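# Unwrap a straw and insert it into a lidded cup

## Task

Remove the straw from its paper wrapper, push it through the opening in the cup lid until it reaches the bottom of the cup, and leave the wrapper lying on the table; the cup is not fixed and has to be standing upright at the end.

## Robot and tools

Robot: two UR7e-type arms, left_arm and right_arm, each ending in a Robotiq 2F-85 two-finger gripper with a wrist camera. Bases sit near y = +0.403 (left) and y = -0.362 (right), both about x = +0.05. Cameras: cam_high, cam_low, cam_left_wrist, cam_right_wrist, each 672x504.

Frame: the scene frame has its origin at table-top height midway between the arms, +z up, +x out over the table, and left_arm on the +y side (image left/right may differ). Reported gripper positions (m), quaternions (wxyz) and velocities use this frame. The reported point is between the closed finger pads; closed fingertips extend about 19 mm past it (6 mm when open). Fingers point along the gripper's +z and close along its y. A camera block juts about 10 cm toward the gripper's +x. Printed poses can be off by a few centimetres.

The action row: every moving command is a row of 18 numbers, all in [-1, 1]. First nine are left_arm: dx, dy, dz, rx, ry, rz, then left gripper position, force_limit, speed. The next nine are the same for right_arm. The six pose numbers are offsets, not poses: measured from that arm's Hand target at the start of the call, along scene axes, with rotation about the Hand target's position. Scale: 1.0 = 0.6 m for dx, dy, dz and 180 degrees for the rx, ry, rz rotation vector. Sending all six as 0 re-commands the current Hand target. Gripper numbers are absolute: position +1 = fully open (85 mm), about -0.8 = pads touching, -1 = close until blocked. force_limit and speed run -1 to +1 (speed about 20, 85, 150 mm/s at -1, 0, +1); both start at +1. Always resend the gripper numbers you want kept, since 0 is itself a command. A new force_limit or speed only takes effect after a position change of 0.01 or more.

execute_actions(actions, cameras): actions is a list of actions; each action is up to 15 rows, one per 1/30 s step, and a short action repeats its last row. Each row in an action counts from the action's start pose, not from the row before, and each new action starts from the then-current Hand target, so repeating an offset moves further. Images come back only for an empty list or when cameras names them (["all"] for all).

move(target, speed, blend, stop_force, zero, blocking, cameras): straight-line paths. target is one 18-number row or a list of up to 15 rows, every row an offset from the same starting Hand targets. speed in m/s, 0.002 to 3.6, default 0.25 (rotation limited to twice that in rad/s); one value or one per target. blend in m rounds corners of a list. stop_force, 3 to 120 N, ends an arm's path when its wrist sensor feels that much resistance; zero (default true) re-zeroes first. Don't rely on stop_force when the gripper rotates, and leave it out when backing off from contact. blocking=false returns early but cannot combine with stop_force. Paths do not avoid obstacles; avoid passing close to an arm's own base. The result adds a move: line: done, off_target, moving, held or fault, plus limits (paced = pose clipped, held = steps withheld).

wait(seconds 0 to 10): let time pass holding commands. stop(): brake a running move. zoom_image(camera, region [x0,y0,x1,y1], max 504x504) magnifies the latest image of that camera. zero_wrist_force(arm) tares the wrist sensor. read_manual gives licence texts. finished_scene(scene) ends the current scene with its number; irreversible.

Results: Hand target is the last commanded pose (after clipping); grippers often rest a little short of it, and the next command re-requests it. Orientation commands are clipped to 32 degrees from the measured orientation per step. object_status: 0 moving, 1 blocked while opening, 2 blocked while closing (a grip), 3 reached position or pads met (a thin item may still be held). position_measured is in counts: 3 open, 78 ~60 mm, 130 ~40 mm, 180 ~20 mm, 230 pads together. Wrist force/torque are in the gripper's own axes, with a third line giving the peak since the last shown; zeroed at scene start. Joint torques include the arm's own weight. Joint velocities marked within noise mean the arm is still.

Hazards: about 150 N outside force on an arm, or joint torque at its limit (wrist joints roughly 16-19 N m), triggers a 10 s fault stop. Arms are stiff, so aiming even slightly past a firm contact can fault; go slowly near contact. Motors above 85 C brake an arm for 30-60 s (a MOTOR HOT line warns from 70 C); avoid long stretched holds or pushing at unreachable poses. Arm-to-arm contact, including a gripper closing on the other gripper's fingers, can fail the task; a clearance check helps but isn't complete. Don't drop or fling objects, hit things hard, squeeze items that still rest on something, knock the cup over, or let anything leave the table. Loose objects may occasionally be nudged by outside pushes.

Each tool is called as name(argument=value, ...), one argument or row to a line, values as JSON.

## Session

execute_actions(
  actions=[],
)

Scene clock: 0.00 s.
left_arm: end_effector_position=(+0.3751, -0.0131, +0.1051) position_measured=3 object_status=3 end_effector_quat_wxyz=(-0.043, +0.963, +0.262, -0.039) | right_arm: end_effector_position=(+0.1473, -0.6572, +0.1192) position_measured=3 object_status=3 end_effector_quat_wxyz=(-0.345, +0.511, +0.526, +0.586)
Joint positions: left_arm=[-1.105 -1.328 1.877 -2.023 -1.634 1.471] | right_arm=[1.934 -2.172 -1.746 -2.276 2.123 -0.22]
Joint velocities: within noise
Joint torques (N m): no reading
Motor temperatures (°C): left_arm=[32 32 36 33 39 36] | right_arm=[33 33 27 36 41 41]
Wrist force (N): no reading
Wrist torque (N m): no reading
Wrist force, peak (N): no reading
Hand target: left_arm +0.3751, -0.0131, +0.1051; -0.043, +0.963, +0.262, -0.039 | right_arm +0.1473, -0.6572, +0.1192; -0.345, +0.511, +0.526, +0.586
Tool commands: left_gripper/position=+1.0 left_gripper/force_limit=+1.0 left_gripper/speed=+1.0 right_gripper/position=+1.0 right_gripper/force_limit=+1.0 right_gripper/speed=+1.0

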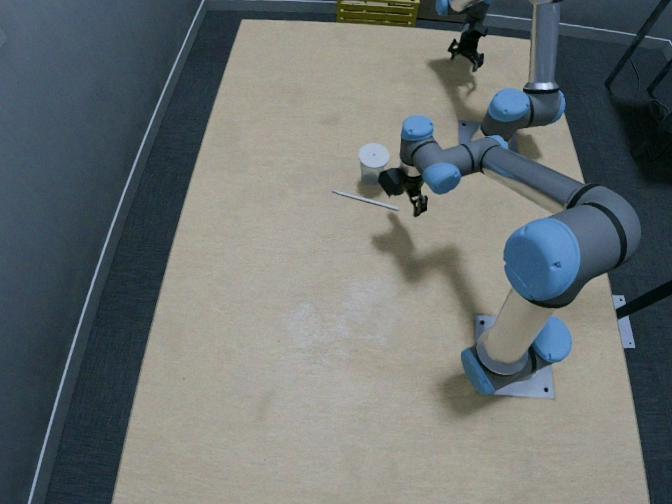

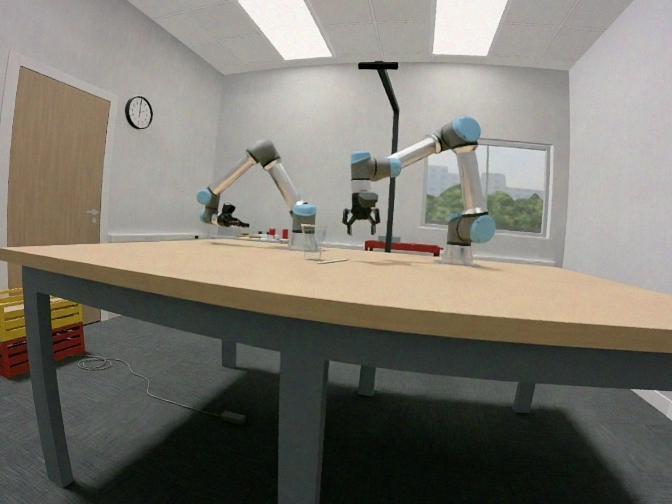

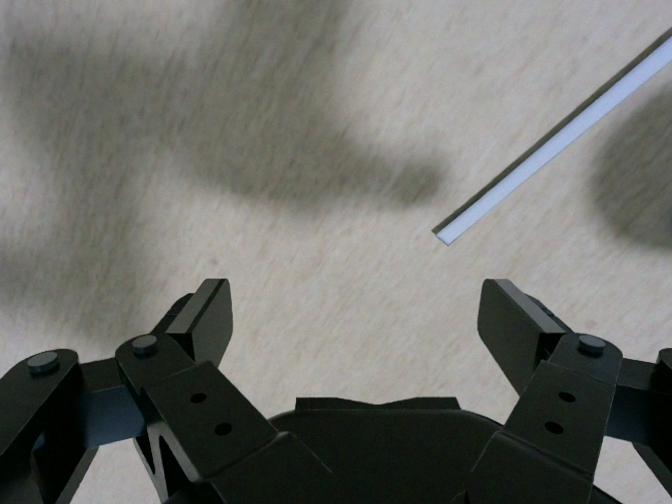

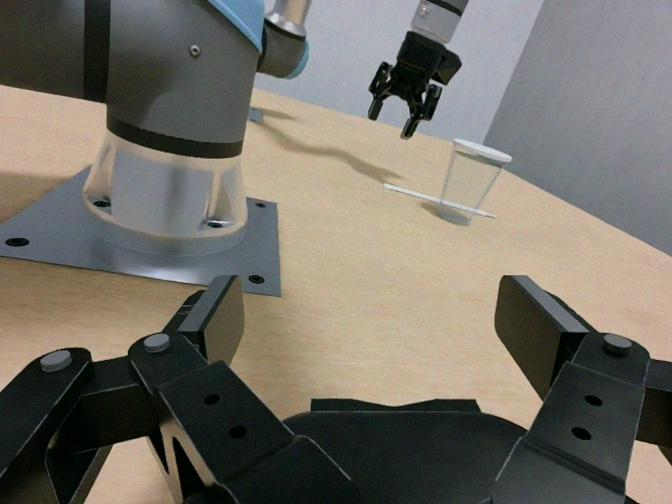

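zoom_image(
  camera="cam_high",
  region=[310, 130, 440, 228],
)

zoom_image(
  camera="cam_low",
  region=[260, 190, 400, 295],
)

zoom_image(
  camera="cam_right_wrist",
  region=[360, 120, 540, 255],
)

zoom_image(
  camera="cam_left_wrist",
  region=[400, 10, 672, 260],
)

Scaled by 3.877 from the camera's 672x504 image, which has a finer 960x720 frame.

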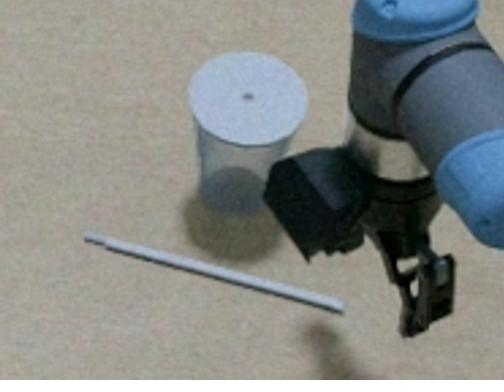

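Scaled by 3.600 from the camera's 672x504 image, which has a finer 960x720 frame.

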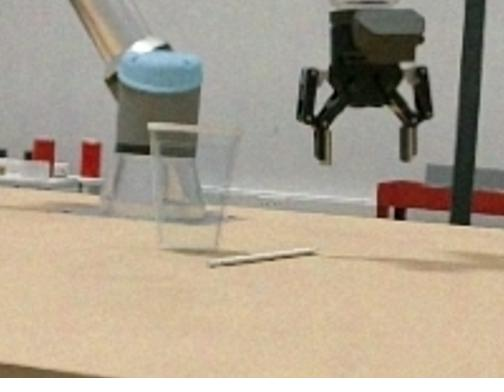

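Scaled by 2.800 from the camera's 672x504 image, which has a finer 960x720 frame.

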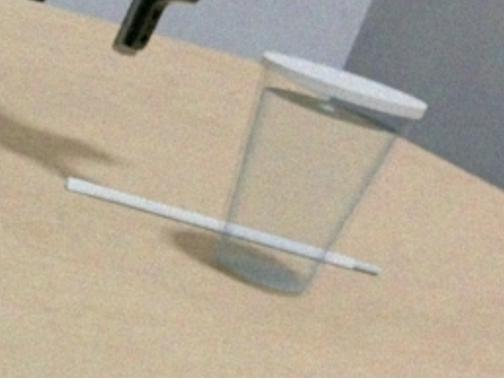

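Scaled by 1.853 from the camera's 672x504 image, which has a finer 960x720 frame.

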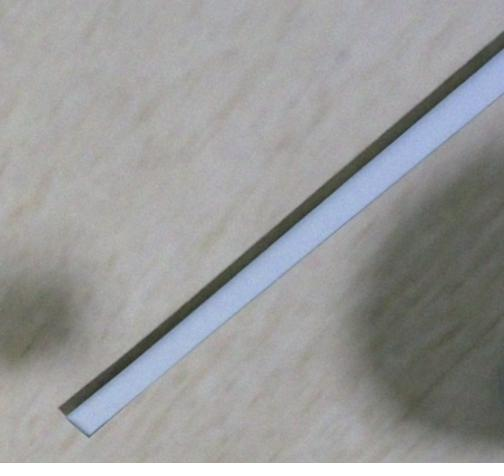

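move(
  target=[
    [0,0,0.1,0,0,0.35,1,1,1,0.171,0.062,0.268,-0.4625,0.1126,0,1,1,1],
    [0.035,-0.073,0.06,0.0275,-0.0385,0.7563,1,1,1,0.504,0.262,0.301,-0.3755,0.3152,-0.2345,1,1,1],
  ],
  speed=0.5,
  blend=0.05,
  cameras=["cam_high","cam_left_wrist"],
)

Scene clock: 139.50 s.
left_arm: end_effector_position=(+0.3961, -0.0569, +0.1411) position_measured=3 object_status=3 end_effector_quat_wxyz=(+0.000, +0.115, +0.993, +0.000) | right_arm: end_effector_position=(+0.4497, -0.5000, +0.2998) position_measured=3 object_status=3 end_effector_quat_wxyz=(+0.000, +0.943, +0.333, +0.000)
Joint positions: left_arm=[-1.132 -1.319 1.784 -2.036 -1.57 -0.939] | right_arm=[3.178 -1.359 -1.837 -1.517 1.57 2.45]
Joint torques (N m): left_arm=[-7.62 -26.59 -31.77 -0.85 2.46 -1.06] | right_arm=[9.94 7.62 37.06 0.09 -2.5 1.44]
Wrist force (N): left_arm=[-0.2 0.3 -0.1] | right_arm=[-3.0 -1.6 -0.6]
Wrist torque (N m): left_arm=[0.02 -0.01 0.03] | right_arm=[-0.51 0.01 0.37]
Wrist force, peak (N): left_arm=[0.7 -0.2 -0.9] | right_arm=[-3.3 -2.1 -1.1]
Hand target: left_arm +0.3961, -0.0569, +0.1411; +0.000, +0.115, +0.993, +0.000 | right_arm +0.4497, -0.5000, +0.2998; +0.000, +0.943, +0.333, +0.000
Off the commanded pose: left_arm 0.000 m, 0 deg | right_arm 0.000 m, 0 deg.
move: done
Images, in order (width x height): cam_high 672x504, cam_left_wrist 672x504.

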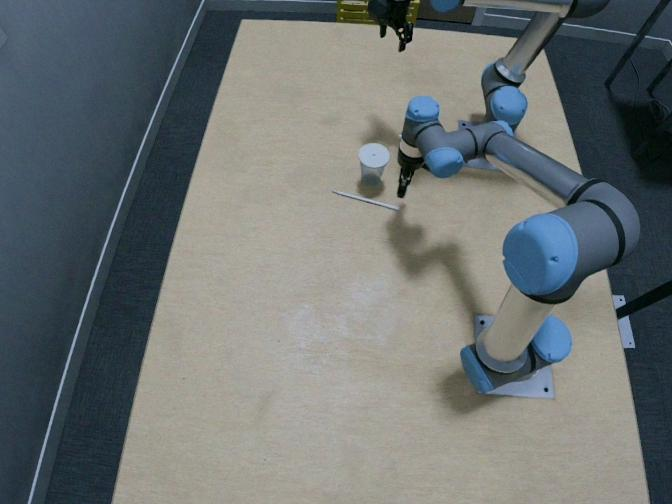

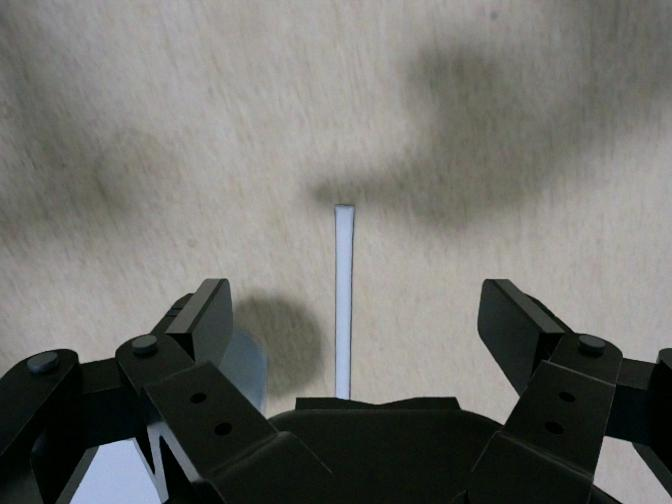

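move(
  target=[0.015,-0.007,-0.06,0,0,0,0,-1,-1,0.184,0.667,-0.083,0,0,-0.2906,0,-1,0],
  speed=0.4,
  cameras=["cam_high","cam_low","cam_left_wrist","cam_right_wrist"],
)

zoom_image(
  camera="cam_right_wrist",
  region=[200, 100, 500, 325],
)

Scene clock: 157.63 s.
left_arm: end_effector_position=(+0.4051, -0.0611, +0.1051) position_measured=129 object_status=0 end_effector_quat_wxyz=(+0.000, +0.115, +0.993, +0.000) | right_arm: end_effector_position=(+0.5601, -0.0998, +0.2500) position_measured=129 object_status=3 end_effector_quat_wxyz=(+0.000, +0.993, -0.116, +0.000)
Joint positions: left_arm=[-1.121 -1.258 1.807 -2.12 -1.57 -0.927] | right_arm=[3.898 -1.744 -1.587 -1.381 1.571 4.083]
Joint torques (N m): left_arm=[7.51 -29.22 -12.33 -4.99 1.83 1.04] | right_arm=[11.03 24 36.59 0.22 -2.87 1.27]
Wrist force (N): left_arm=[-0.2 0.0 -0.1] | right_arm=[-2.8 -1.8 -0.3]
Wrist torque (N m): left_arm=[-0.01 -0.01 -0.01] | right_arm=[-0.54 -0.03 0.37]
Wrist force, peak (N): left_arm=[-0.5 0.3 0.4] | right_arm=[-4.8 -0.9 -0.8]
Hand target: left_arm +0.4051, -0.0611, +0.1051; +0.000, +0.115, +0.993, +0.000 | right_arm +0.5601, -0.0998, +0.2500; +0.000, +0.993, -0.116, +0.000
Off the commanded pose: left_arm 0.000 m, 0 deg | right_arm 0.000 m, 0 deg.
move: done

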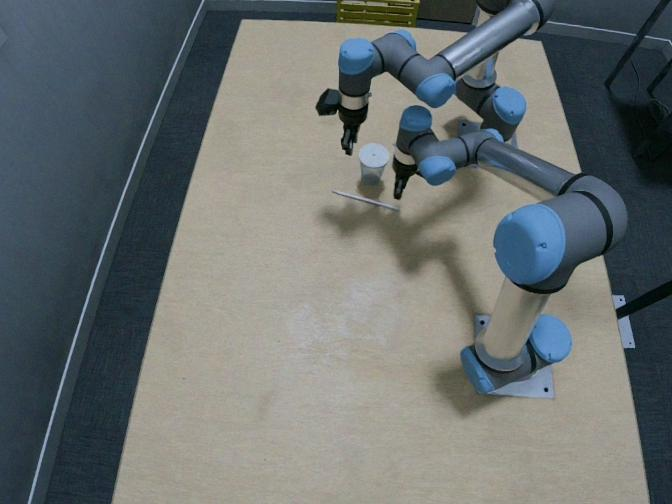

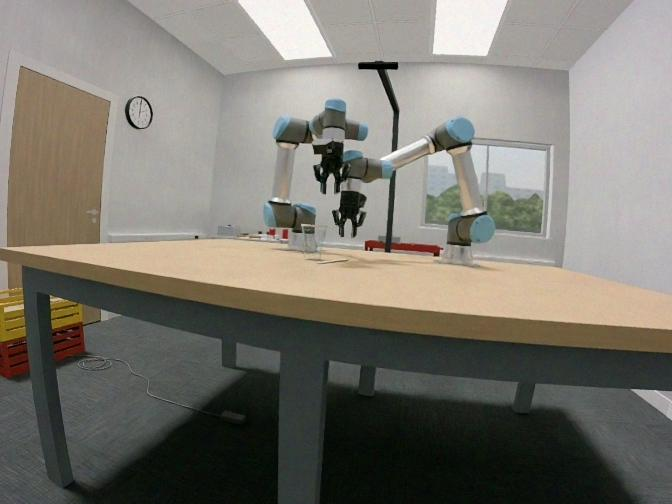

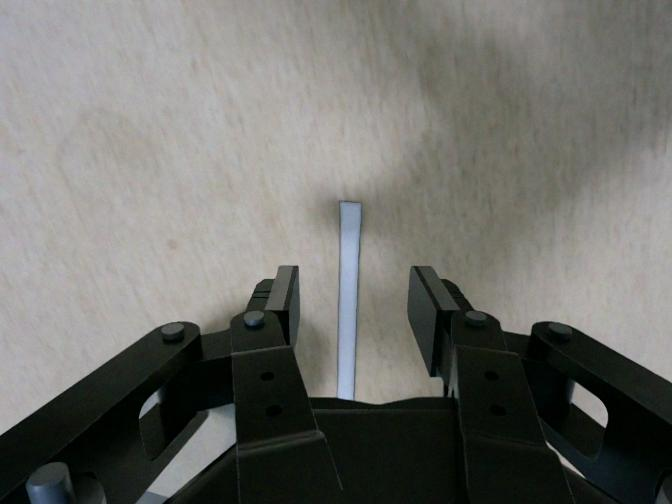

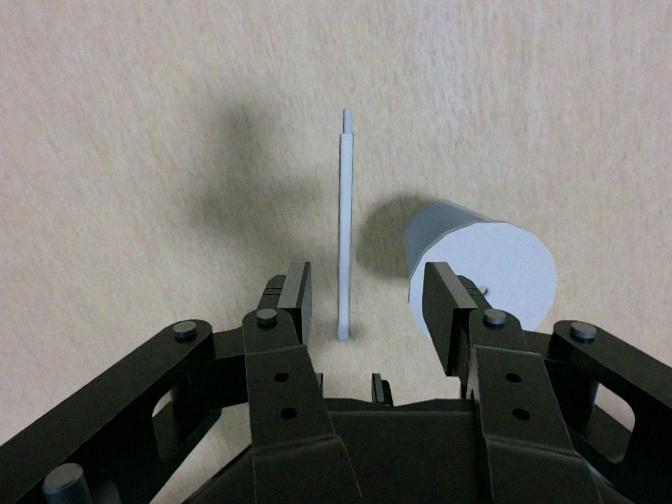

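Scaled by 1.680 from the camera's 672x504 image, which has a finer 960x720 frame.

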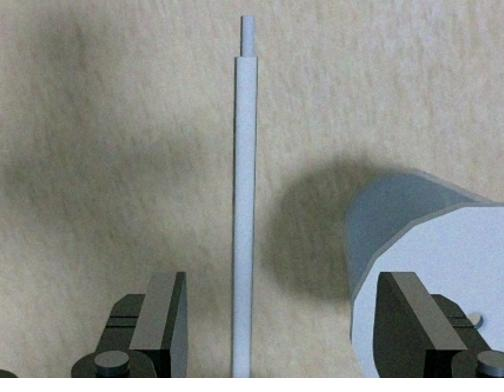

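move(
  target=[0.0023,-0.0015,-0.117,0,0,0,-0.29,-1,-1,0.088,-0.0205,-0.317,0,0,0,-0.29,-1,0],
  speed=0.2,
  cameras=["cam_left_wrist","cam_right_wrist"],
)

zoom_image(
  camera="cam_right_wrist",
  region=[240, 180, 460, 345],
)

zoom_image(
  camera="cam_left_wrist",
  region=[240, 180, 460, 345],
)

Scene clock: 186.13 s.
left_arm: end_effector_position=(+0.4055, -0.0614, +0.0816) position_measured=165 object_status=0 end_effector_quat_wxyz=(+0.000, +0.115, +0.993, +0.000) | right_arm: end_effector_position=(+0.5655, -0.1018, +0.2278) position_measured=165 object_status=3 end_effector_quat_wxyz=(+0.001, +0.993, -0.116, -0.001)
Joint positions: left_arm=[-1.12 -1.225 1.833 -2.178 -1.57 -0.927] | right_arm=[3.889 -1.766 -1.618 -1.331 1.571 4.074]
Joint torques (N m): left_arm=[6.82 -29.83 -9.02 -5.06 -1.18 1.18] | right_arm=[9.78 39.71 35.93 0.56 2.14 0.54]
Wrist force (N): left_arm=[-0.2 -0.3 -0.6] | right_arm=[-2.8 -1.8 -0.4]
Wrist torque (N m): left_arm=[-0.05 0.01 0.00] | right_arm=[-0.52 -0.03 0.36]
Wrist force, peak (N): left_arm=[-0.2 0.2 -0.6] | right_arm=[-2.3 -2.2 6.9]
Hand target: left_arm +0.4055, -0.0614, +0.0815; +0.000, +0.115, +0.993, +0.000 (not the last commanded pose) | right_arm +0.5655, -0.1017, +0.2278; +0.001, +0.993, -0.116, -0.001 (not the last commanded pose)
Off the commanded pose: left_arm 0.047 m, 0 deg | right_arm 0.175 m, 0 deg.
move: held (right_arm; a check stopped the path), off_target (left_arm; braked when a check withheld steps of right_arm); limits=held
pose unreachable (right arm): on one or more control steps of this call, first in action 0 (counted from 0), this arm could not follow its commanded pose, so it was not sent that pose on those steps. It may still have moved: this result reports where it is.
cause: moving toward the commanded pose would bring a part of the arm too close to another arm (a part of this arm just beyond joint 3 (elbow) and a part of the left arm just beyond its joint 5 (wrist 2), 35 mm apart when this arm was first held).
Images, in order (width x height): cam_left_wrist 672x504, cam_right_wrist 672x504.

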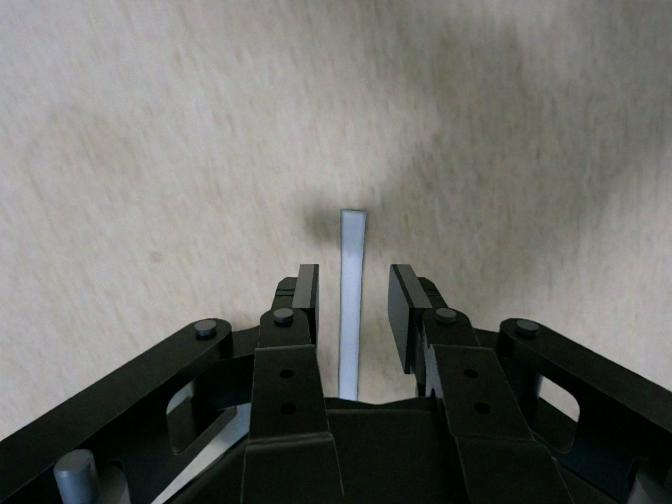

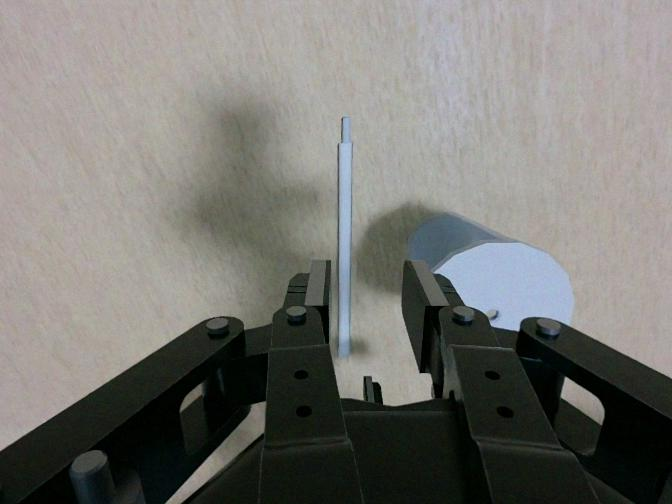

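Scaled by 2.291 from the camera's 672x504 image, which has a finer 960x720 frame.

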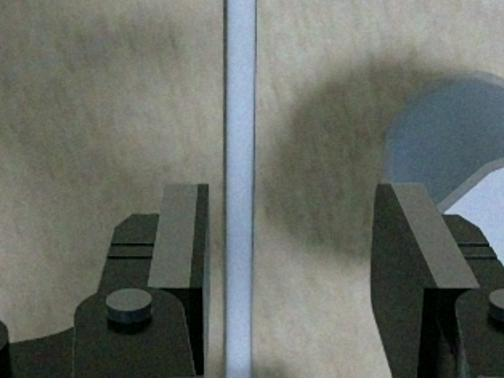

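Scaled by 2.291 from the camera's 672x504 image, which has a finer 960x720 frame.

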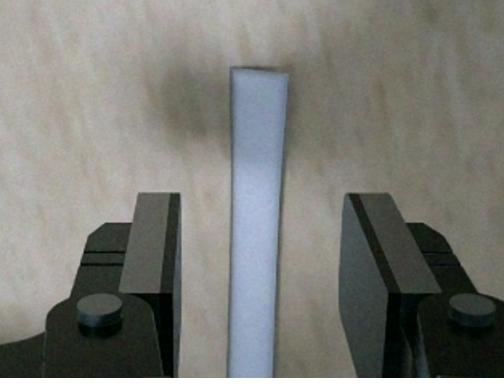

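move(
  target=[0.0015,-0.001,-0.075,0,0,0,-0.29,-1,-1,0.0575,-0.333,0.153,0,0,0,-0.29,-1,0],
  speed=0.3,
  cameras=["cam_left_wrist","cam_right_wrist"],
)

move(
  target=[0,0,-0.05,0,0,0,-0.29,-1,-1,0,0,0,0,0,0,-0.29,-1,0],
  speed=0.02,
  stop_force=4,
  cameras=["cam_left_wrist"],
)

Scene clock: 207.73 s.
left_arm: end_effector_position=(+0.4064, -0.0620, +0.0366) position_measured=165 object_status=3 end_effector_quat_wxyz=(+0.000, +0.115, +0.993, +0.000) | right_arm: end_effector_position=(+0.5999, -0.3014, +0.3195) position_measured=165 object_status=3 end_effector_quat_wxyz=(+0.001, +0.993, -0.116, -0.001)
Joint positions: left_arm=[-1.119 -1.155 1.873 -2.288 -1.57 -0.926] | right_arm=[3.543 -1.68 -1.483 -1.553 1.57 3.728]
Joint torques (N m): left_arm=[5.88 -31.23 -10 -5.24 -1.78 1.16] | right_arm=[-8.63 21.45 36.44 0.33 2.43 -1.34]
Wrist force (N): left_arm=[-0.1 0.5 -0.2] | right_arm=[-3.0 -1.7 -0.3]
Wrist torque (N m): left_arm=[0.07 -0.01 0.02] | right_arm=[-0.52 -0.02 0.58]
Wrist force, peak (N): left_arm=[-0.7 0.0 -0.3] | right_arm=[-3.5 -3.3 0.4]
Hand target: left_arm +0.4064, -0.0620, +0.0365; +0.000, +0.115, +0.993, +0.000 | right_arm +0.6000, -0.3015, +0.3196; +0.001, +0.993, -0.116, -0.001
Off the commanded pose: left_arm 0.000 m, 0 deg | right_arm 0.000 m, 0 deg.
move: done
Images, in order (width x height): cam_left_wrist 672x504, cam_right_wrist 672x504.

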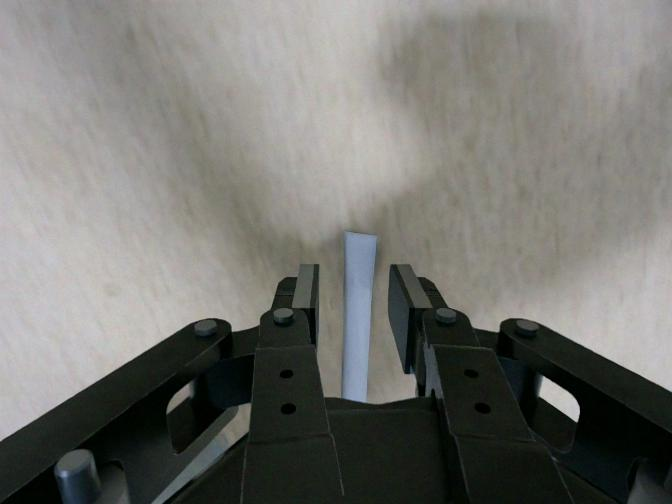

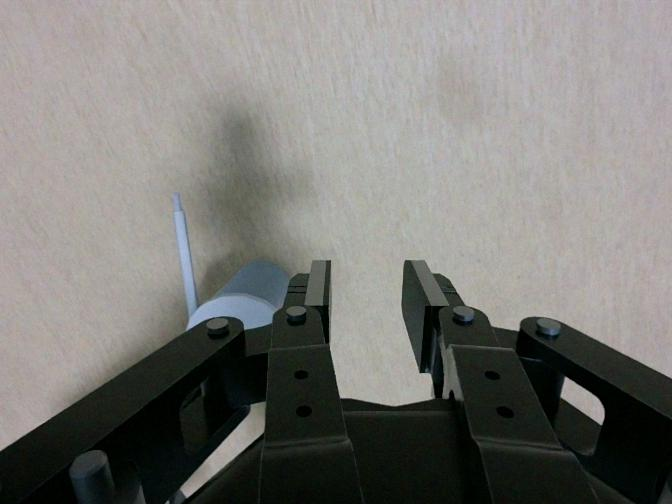

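Scene clock: 210.03 s.
left_arm: end_effector_position=(+0.4064, -0.0619, +0.0189) position_measured=165 object_status=3 end_effector_quat_wxyz=(+0.000, +0.115, +0.993, +0.000) | right_arm: end_effector_position=(+0.6000, -0.3015, +0.3196) position_measured=165 object_status=3 end_effector_quat_wxyz=(+0.001, +0.993, -0.116, -0.001)
Joint positions: left_arm=[-1.119 -1.126 1.886 -2.331 -1.57 -0.926] | right_arm=[3.542 -1.68 -1.482 -1.553 1.57 3.727]
Joint torques (N m): left_arm=[2.01 -49.81 -29.61 -1.86 -0.91 0.95] | right_arm=[-8.26 21.41 37.47 0.33 1.99 -1.43]
Wrist force (N): left_arm=[0.3 0.4 -0.2] | right_arm=[-2.8 -1.5 -0.4]
Wrist torque (N m): left_arm=[0.07 -0.08 0.04] | right_arm=[-0.49 -0.05 0.58]
Wrist force, peak (N): left_arm=[10.9 8.3 -47.3] | right_arm=[-3.1 -1.8 -0.4]
Hand target: left_arm +0.4064, -0.0620, +0.0189; +0.000, +0.115, +0.993, +0.000 (not the last commanded pose) | right_arm +0.6000, -0.3015, +0.3196; +0.001, +0.993, -0.116, -0.001
Off the commanded pose: left_arm 0.012 m, 0 deg | right_arm 0.000 m, 0 deg.
move: contact (left_arm)
Images, in order (width x height): cam_left_wrist 672x504.

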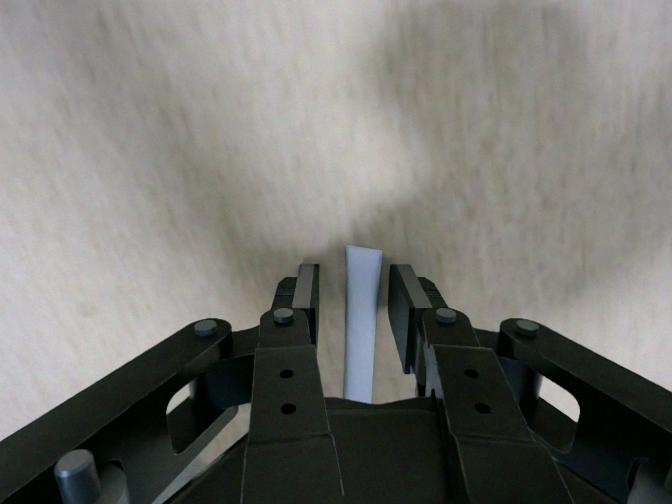

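move(
  target=[0,0,0.0035,0,0,0,-0.29,-1,-1,0,0,0,0,0,0,-0.29,-1,0],
  speed=0.05,
)

move(
  target=[0,0,0,0,0,0,-1,-1,-1,0,0,0,0,0,0,-0.29,-1,0],
  speed=0.05,
  cameras=["cam_left_wrist"],
)

Scene clock: 218.77 s.
left_arm: end_effector_position=(+0.4064, -0.0620, +0.0210) position_measured=165 object_status=3 end_effector_quat_wxyz=(+0.000, +0.115, +0.993, +0.000) | right_arm: end_effector_position=(+0.6000, -0.3015, +0.3196) position_measured=165 object_status=3 end_effector_quat_wxyz=(+0.001, +0.993, -0.116, -0.001)
Joint positions: left_arm=[-1.119 -1.13 1.885 -2.326 -1.57 -0.926] | right_arm=[3.542 -1.68 -1.482 -1.553 1.57 3.727]
Joint torques (N m): left_arm=[-5.32 -51.26 -28.64 -0.86 -1.03 1.11] | right_arm=[-7.34 20.42 36.13 0.14 2.21 -1.58]
Wrist force (N): left_arm=[0.4 0.5 -0.3] | right_arm=[-2.8 -1.9 -0.5]
Wrist torque (N m): left_arm=[0.07 -0.11 0.04] | right_arm=[-0.55 -0.04 0.58]
Wrist force, peak (N): left_arm=[0.3 0.7 -0.5] | right_arm=[-3.1 -1.8 -0.5]
Hand target: left_arm +0.4064, -0.0620, +0.0210; +0.000, +0.115, +0.993, +0.000 | right_arm +0.6000, -0.3015, +0.3196; +0.001, +0.993, -0.116, -0.001
Off the commanded pose: left_arm 0.000 m, 0 deg | right_arm 0.000 m, 0 deg.
move: done

Scene clock: 220.10 s.
left_arm: end_effector_position=(+0.4064, -0.0620, +0.0211) position_measured=219 object_status=0 end_effector_quat_wxyz=(+0.000, +0.115, +0.993, +0.000) | right_arm: end_effector_position=(+0.6000, -0.3015, +0.3196) position_measured=165 object_status=3 end_effector_quat_wxyz=(+0.001, +0.993, -0.116, -0.001)
Joint positions: left_arm=[-1.119 -1.13 1.885 -2.326 -1.57 -0.926] | right_arm=[3.542 -1.68 -1.482 -1.553 1.57 3.727]
Joint torques (N m): left_arm=[-5.41 -44.51 -24.48 -0.79 -0.89 0.62] | right_arm=[-6.61 20.5 36.49 0.37 2.07 -1.55]
Wrist force (N): left_arm=[0.5 -0.2 -7.3] | right_arm=[-2.8 -1.7 -0.3]
Wrist torque (N m): left_arm=[0.08 -0.11 0.04] | right_arm=[-0.51 -0.04 0.58]
Wrist force, peak (N): left_arm=[0.5 -0.1 -7.8] | right_arm=[-3.1 -1.8 -0.6]
Hand target: left_arm +0.4064, -0.0620, +0.0210; +0.000, +0.115, +0.993, +0.000 | right_arm +0.6000, -0.3015, +0.3196; +0.001, +0.993, -0.116, -0.001
Off the commanded pose: left_arm 0.000 m, 0 deg | right_arm 0.000 m, 0 deg.
move: done
Images, in order (width x height): cam_left_wrist 672x504.

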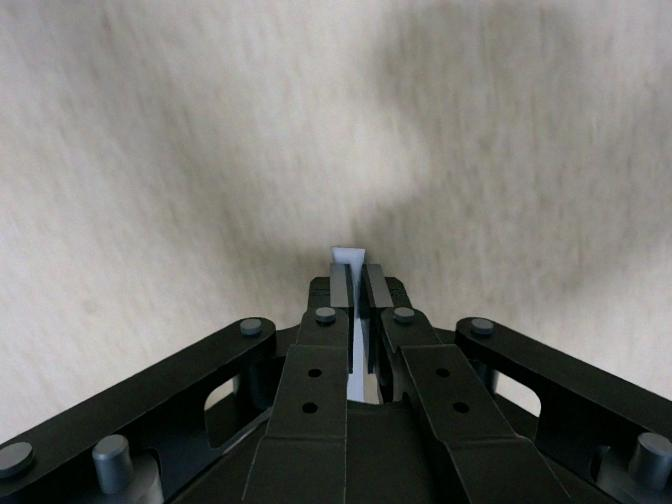

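move(
  target=[
    [0,0,0.15,0,0,0,-1,-1,-1,0,0,0,0,0,0,-0.29,-1,0],
    [0.0227,0.3867,0.333,0,0,-0.312,-1,-1,-1,-0.175,0.436,0.033,0,0,-0.312,-0.29,-1,0],
  ],
  speed=0.25,
  blend=0.05,
  cameras=["cam_high","cam_low","cam_right_wrist","cam_left_wrist"],
)

zoom_image(
  camera="cam_right_wrist",
  region=[220, 100, 500, 310],
)

Scene clock: 234.30 s.
left_arm: end_effector_position=(+0.4200, +0.1700, +0.2208) position_measured=219 object_status=2 end_effector_quat_wxyz=(+0.000, +0.569, +0.822, +0.000) | right_arm: end_effector_position=(+0.4950, -0.0400, +0.3394) position_measured=165 object_status=3 end_effector_quat_wxyz=(+0.000, +0.822, -0.570, -0.001)
Joint positions: left_arm=[-0.846 -1.729 1.998 -1.841 -1.571 0.328] | right_arm=[4.059 -1.669 -1.444 -1.6 1.574 5.224]
Joint torques (N m): left_arm=[5.6 -27.09 -33.4 -0.78 -2.15 1.47] | right_arm=[8.82 20.91 37.11 0.21 -2.14 1.62]
Wrist force (N): left_arm=[0.5 -0.3 -0.1] | right_arm=[-2.9 -1.7 -0.4]
Wrist torque (N m): left_arm=[-0.04 -0.10 0.00] | right_arm=[-0.51 -0.01 0.36]
Wrist force, peak (N): left_arm=[0.7 -0.2 -7.9] | right_arm=[-3.8 -1.9 -0.6]
Hand target: left_arm +0.4200, +0.1701, +0.2208; +0.000, +0.569, +0.822, +0.000 | right_arm +0.4950, -0.0399, +0.3394; +0.000, +0.821, -0.570, -0.001
Off the commanded pose: left_arm 0.000 m, 0 deg | right_arm 0.000 m, 0 deg.
move: done; blend cut to 0.045 m at target 1

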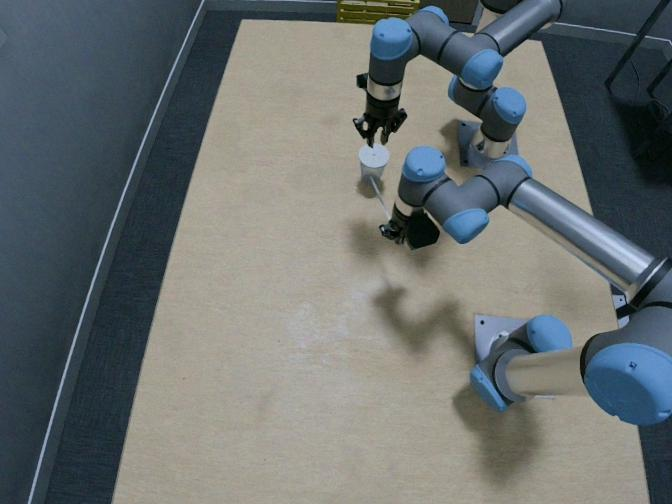

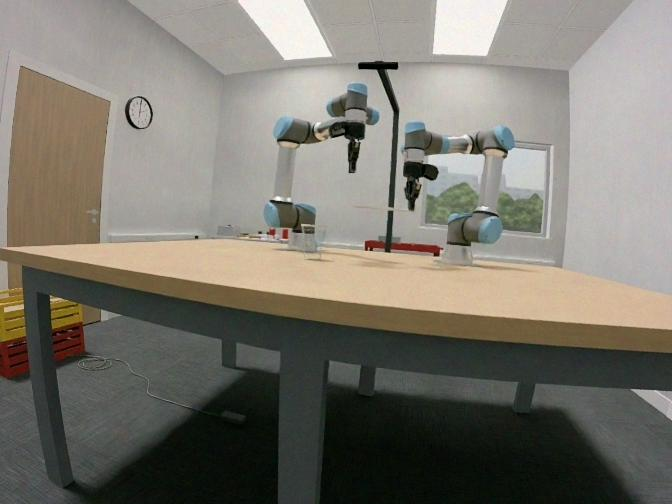

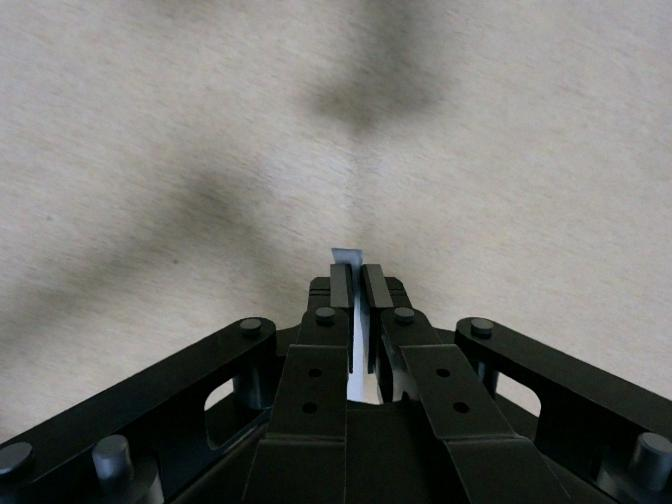

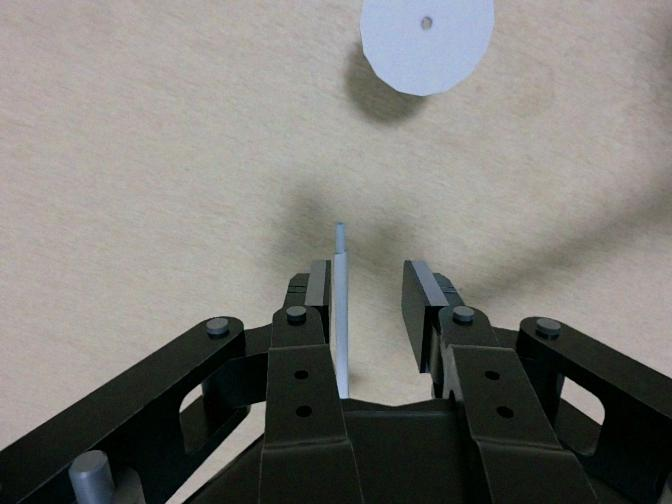

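Scaled by 1.800 from the camera's 672x504 image, which has a finer 960x720 frame.

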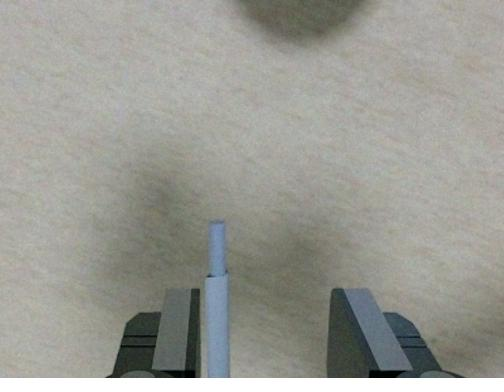

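move(
  target=[0,0,0,0,0,0,-1,-1,-1,0.0013,0.0272,-0.149,0,0,0,-0.29,-1,0],
  speed=0.2,
  cameras=["cam_low","cam_right_wrist"],
)

zoom_image(
  camera="cam_right_wrist",
  region=[240, 180, 460, 345],
)

zoom_image(
  camera="cam_low",
  region=[320, 160, 440, 250],
)

Scene clock: 257.63 s.
left_arm: end_effector_position=(+0.4200, +0.1701, +0.2208) position_measured=219 object_status=2 end_effector_quat_wxyz=(+0.000, +0.569, +0.822, +0.000) | right_arm: end_effector_position=(+0.4958, -0.0237, +0.2501) position_measured=165 object_status=3 end_effector_quat_wxyz=(+0.000, +0.821, -0.570, -0.001)
Joint positions: left_arm=[-0.846 -1.729 1.998 -1.841 -1.571 0.328] | right_arm=[4.077 -1.712 -1.625 -1.377 1.574 5.243]
Joint torques (N m): left_arm=[6.8 -27.81 -34.63 -0.65 -2.12 1.45] | right_arm=[10.54 22.49 13.53 6.6 -2.22 1.33]
Wrist force (N): left_arm=[0.3 -0.5 -0.1] | right_arm=[-3.1 -1.8 -0.2]
Wrist torque (N m): left_arm=[-0.07 -0.08 0.00] | right_arm=[-0.53 0.02 0.36]
Wrist force, peak (N): left_arm=[0.9 -0.4 -0.3] | right_arm=[-3.1 -1.8 1.1]
Hand target: left_arm +0.4200, +0.1701, +0.2208; +0.000, +0.569, +0.822, +0.000 | right_arm +0.4958, -0.0236, +0.2500; +0.000, +0.821, -0.570, -0.001
Off the commanded pose: left_arm 0.000 m, 0 deg | right_arm 0.000 m, 0 deg.
move: done
Images, in order (width x height): cam_low 672x504, cam_right_wrist 672x504.

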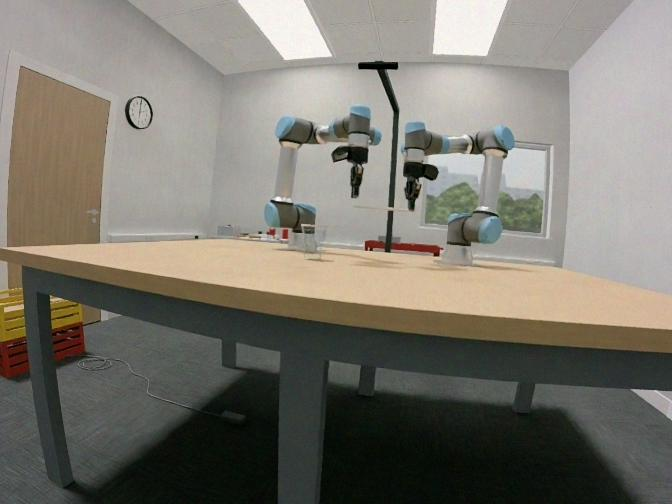

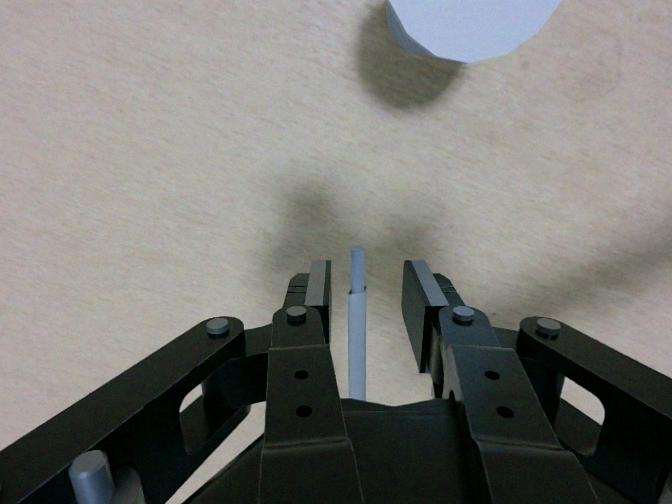

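Scaled by 2.291 from the camera's 672x504 image, which has a finer 960x720 frame.

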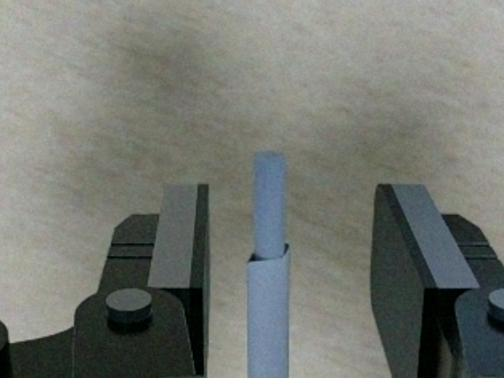

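Scaled by 4.200 from the camera's 672x504 image, which has a finer 960x720 frame.

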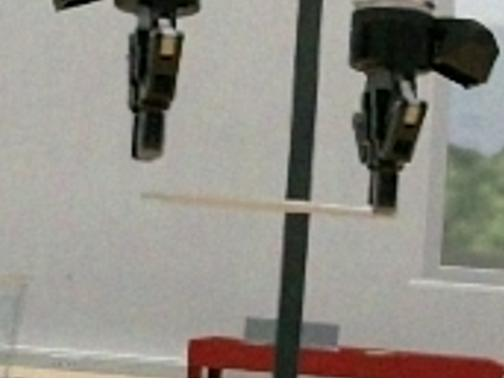

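move(
  target=[
    [0,0,0,0,0,0,-1,-1,-1,0.0003,-0.001,-0.055,0,0,0,-0.29,-1,0],
    [0,0,0,0,0,0,-1,-1,-1,0.0003,-0.001,-0.055,0,0,0,-1,-0.5,-1],
  ],
  speed=0.1,
  cameras=["cam_right_wrist","cam_low"],
)

zoom_image(
  camera="cam_right_wrist",
  region=[240, 180, 460, 345],
)

Scene clock: 272.60 s.
left_arm: end_effector_position=(+0.4200, +0.1701, +0.2208) position_measured=219 object_status=2 end_effector_quat_wxyz=(+0.000, +0.569, +0.822, +0.000) | right_arm: end_effector_position=(+0.4960, -0.0242, +0.2170) position_measured=218 object_status=0 end_effector_quat_wxyz=(+0.000, +0.821, -0.570, -0.001)
Joint positions: left_arm=[-0.846 -1.729 1.998 -1.841 -1.571 0.328] | right_arm=[4.076 -1.73 -1.691 -1.293 1.574 5.242]
Joint torques (N m): left_arm=[6.57 -23.19 -35.19 -0.68 -1.98 1.56] | right_arm=[-7.39 22.4 13.09 6.61 -1.05 -0.96]
Wrist force (N): left_arm=[0.7 -0.2 -0.1] | right_arm=[-2.7 -1.9 -0.2]
Wrist torque (N m): left_arm=[-0.02 -0.13 0.00] | right_arm=[-0.55 -0.04 0.35]
Wrist force, peak (N): left_arm=[0.8 -0.6 -0.2] | right_arm=[-3.2 -2.0 -0.7]
Hand target: left_arm +0.4200, +0.1701, +0.2208; +0.000, +0.569, +0.822, +0.000 | right_arm +0.4960, -0.0242, +0.2170; +0.000, +0.821, -0.570, -0.001
Off the commanded pose: left_arm 0.000 m, 0 deg | right_arm 0.000 m, 0 deg.
move: done
Images, in order (width x height): cam_low 672x504, cam_right_wrist 672x504.

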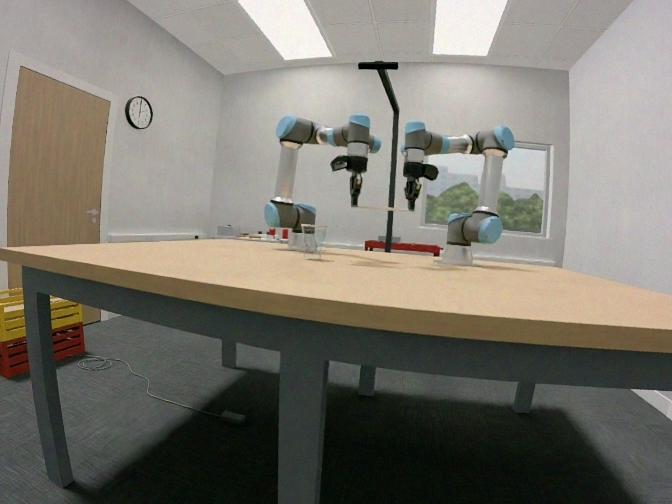

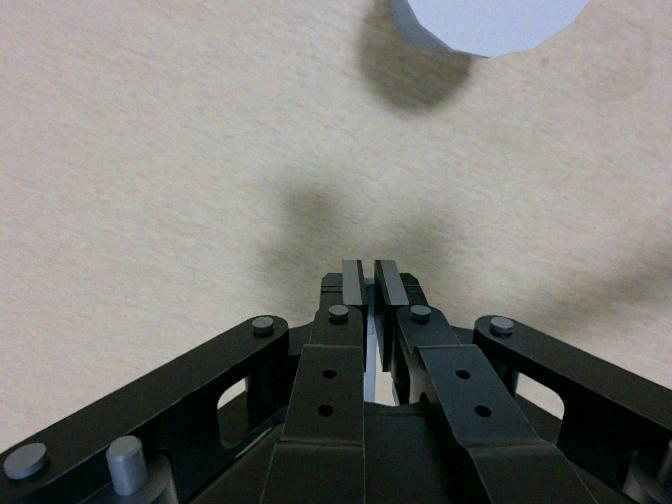

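Scaled by 2.291 from the camera's 672x504 image, which has a finer 960x720 frame.

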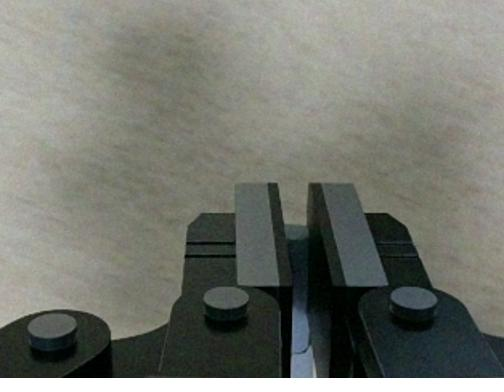

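move(
  target=[-0.0758,0.203,-0.009,0,0,0,-1,-1,-1,0.0583,-0.156,0.007,0,0,0,-1,-0.5,-1],
  speed=0.1,
  cameras=["cam_right_wrist","cam_left_wrist","cam_low","cam_high"],
)

zoom_image(
  camera="cam_low",
  region=[320, 160, 460, 265],
)

zoom_image(
  camera="cam_high",
  region=[330, 110, 470, 260],
)

Scene clock: 283.23 s.
left_arm: end_effector_position=(+0.3746, +0.2918, +0.2154) position_measured=219 object_status=2 end_effector_quat_wxyz=(+0.000, +0.569, +0.822, +0.000) | right_arm: end_effector_position=(+0.5309, -0.1178, +0.2212) position_measured=218 object_status=2 end_effector_quat_wxyz=(+0.000, +0.821, -0.570, -0.001)
Joint positions: left_arm=[-0.705 -1.994 2.193 -1.771 -1.571 0.468] | right_arm=[3.907 -1.68 -1.737 -1.297 1.573 5.073]
Joint torques (N m): left_arm=[5.99 -16.9 -16.01 -0.56 -2.11 1.88] | right_arm=[-8.66 35.38 13.07 0.1 2.11 -1.67]
Wrist force (N): left_arm=[0.2 -0.3 -0.3] | right_arm=[-2.9 -1.9 -0.1]
Wrist torque (N m): left_arm=[-0.07 -0.03 -0.07] | right_arm=[-0.54 -0.01 0.58]
Wrist force, peak (N): left_arm=[-3.2 0.1 -0.3] | right_arm=[-7.7 -1.0 0.0]
Hand target: left_arm +0.3745, +0.2919, +0.2154; +0.000, +0.569, +0.822, +0.000 | right_arm +0.5309, -0.1178, +0.2212; +0.000, +0.821, -0.570, -0.001
Off the commanded pose: left_arm 0.000 m, 0 deg | right_arm 0.000 m, 0 deg.
move: done

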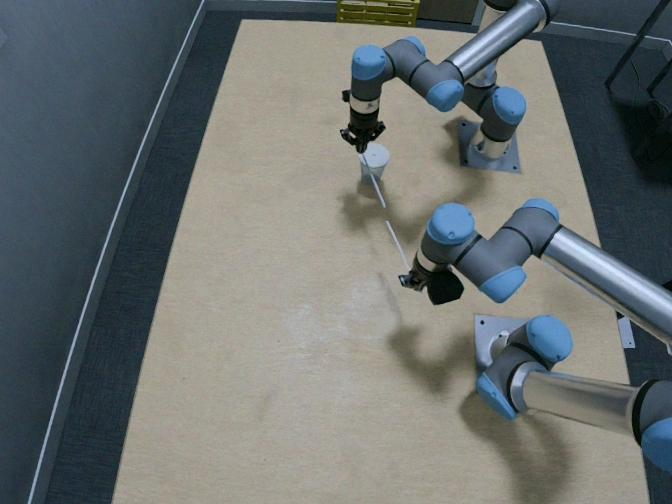

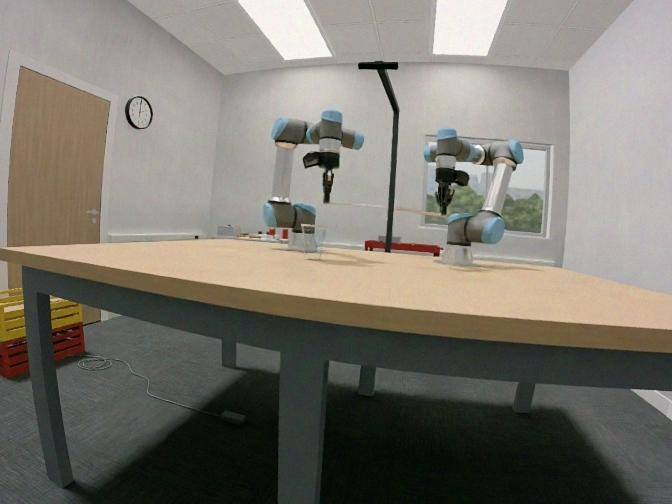

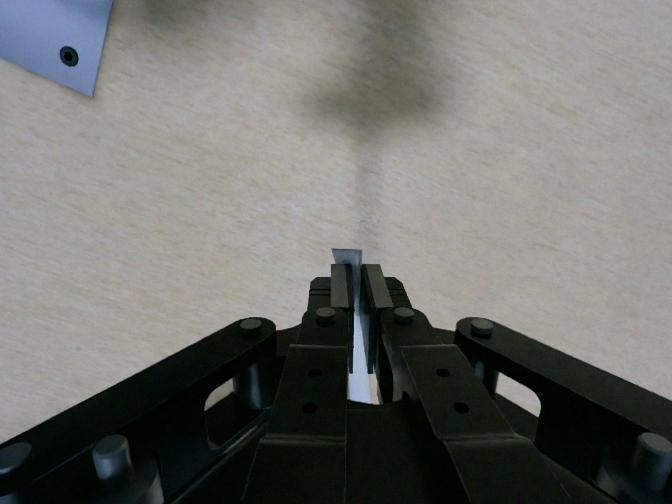

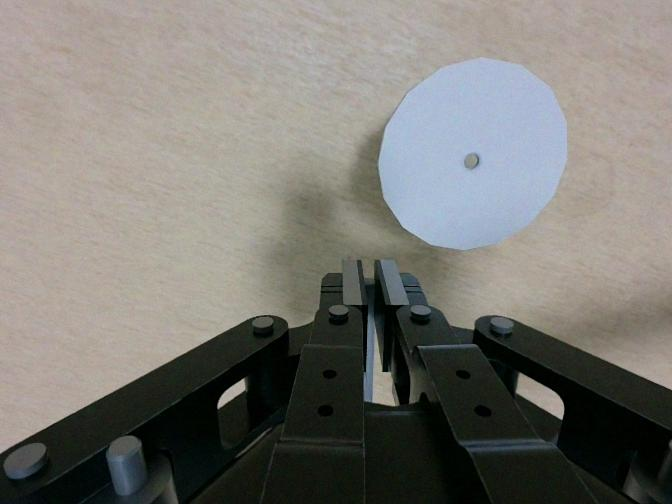

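Scaled by 3.600 from the camera's 672x504 image, which has a finer 960x720 frame.

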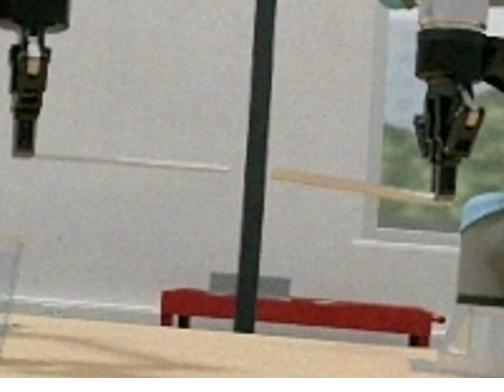

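Scaled by 3.360 from the camera's 672x504 image, which has a finer 960x720 frame.

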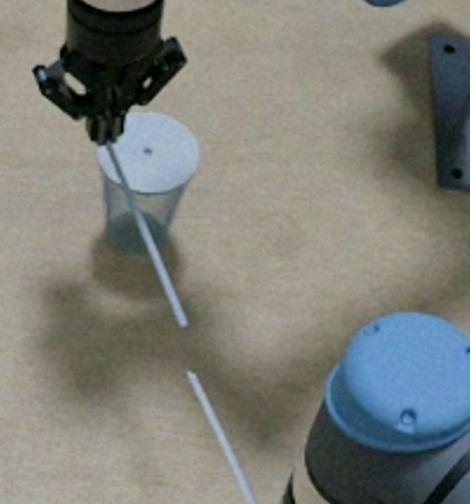

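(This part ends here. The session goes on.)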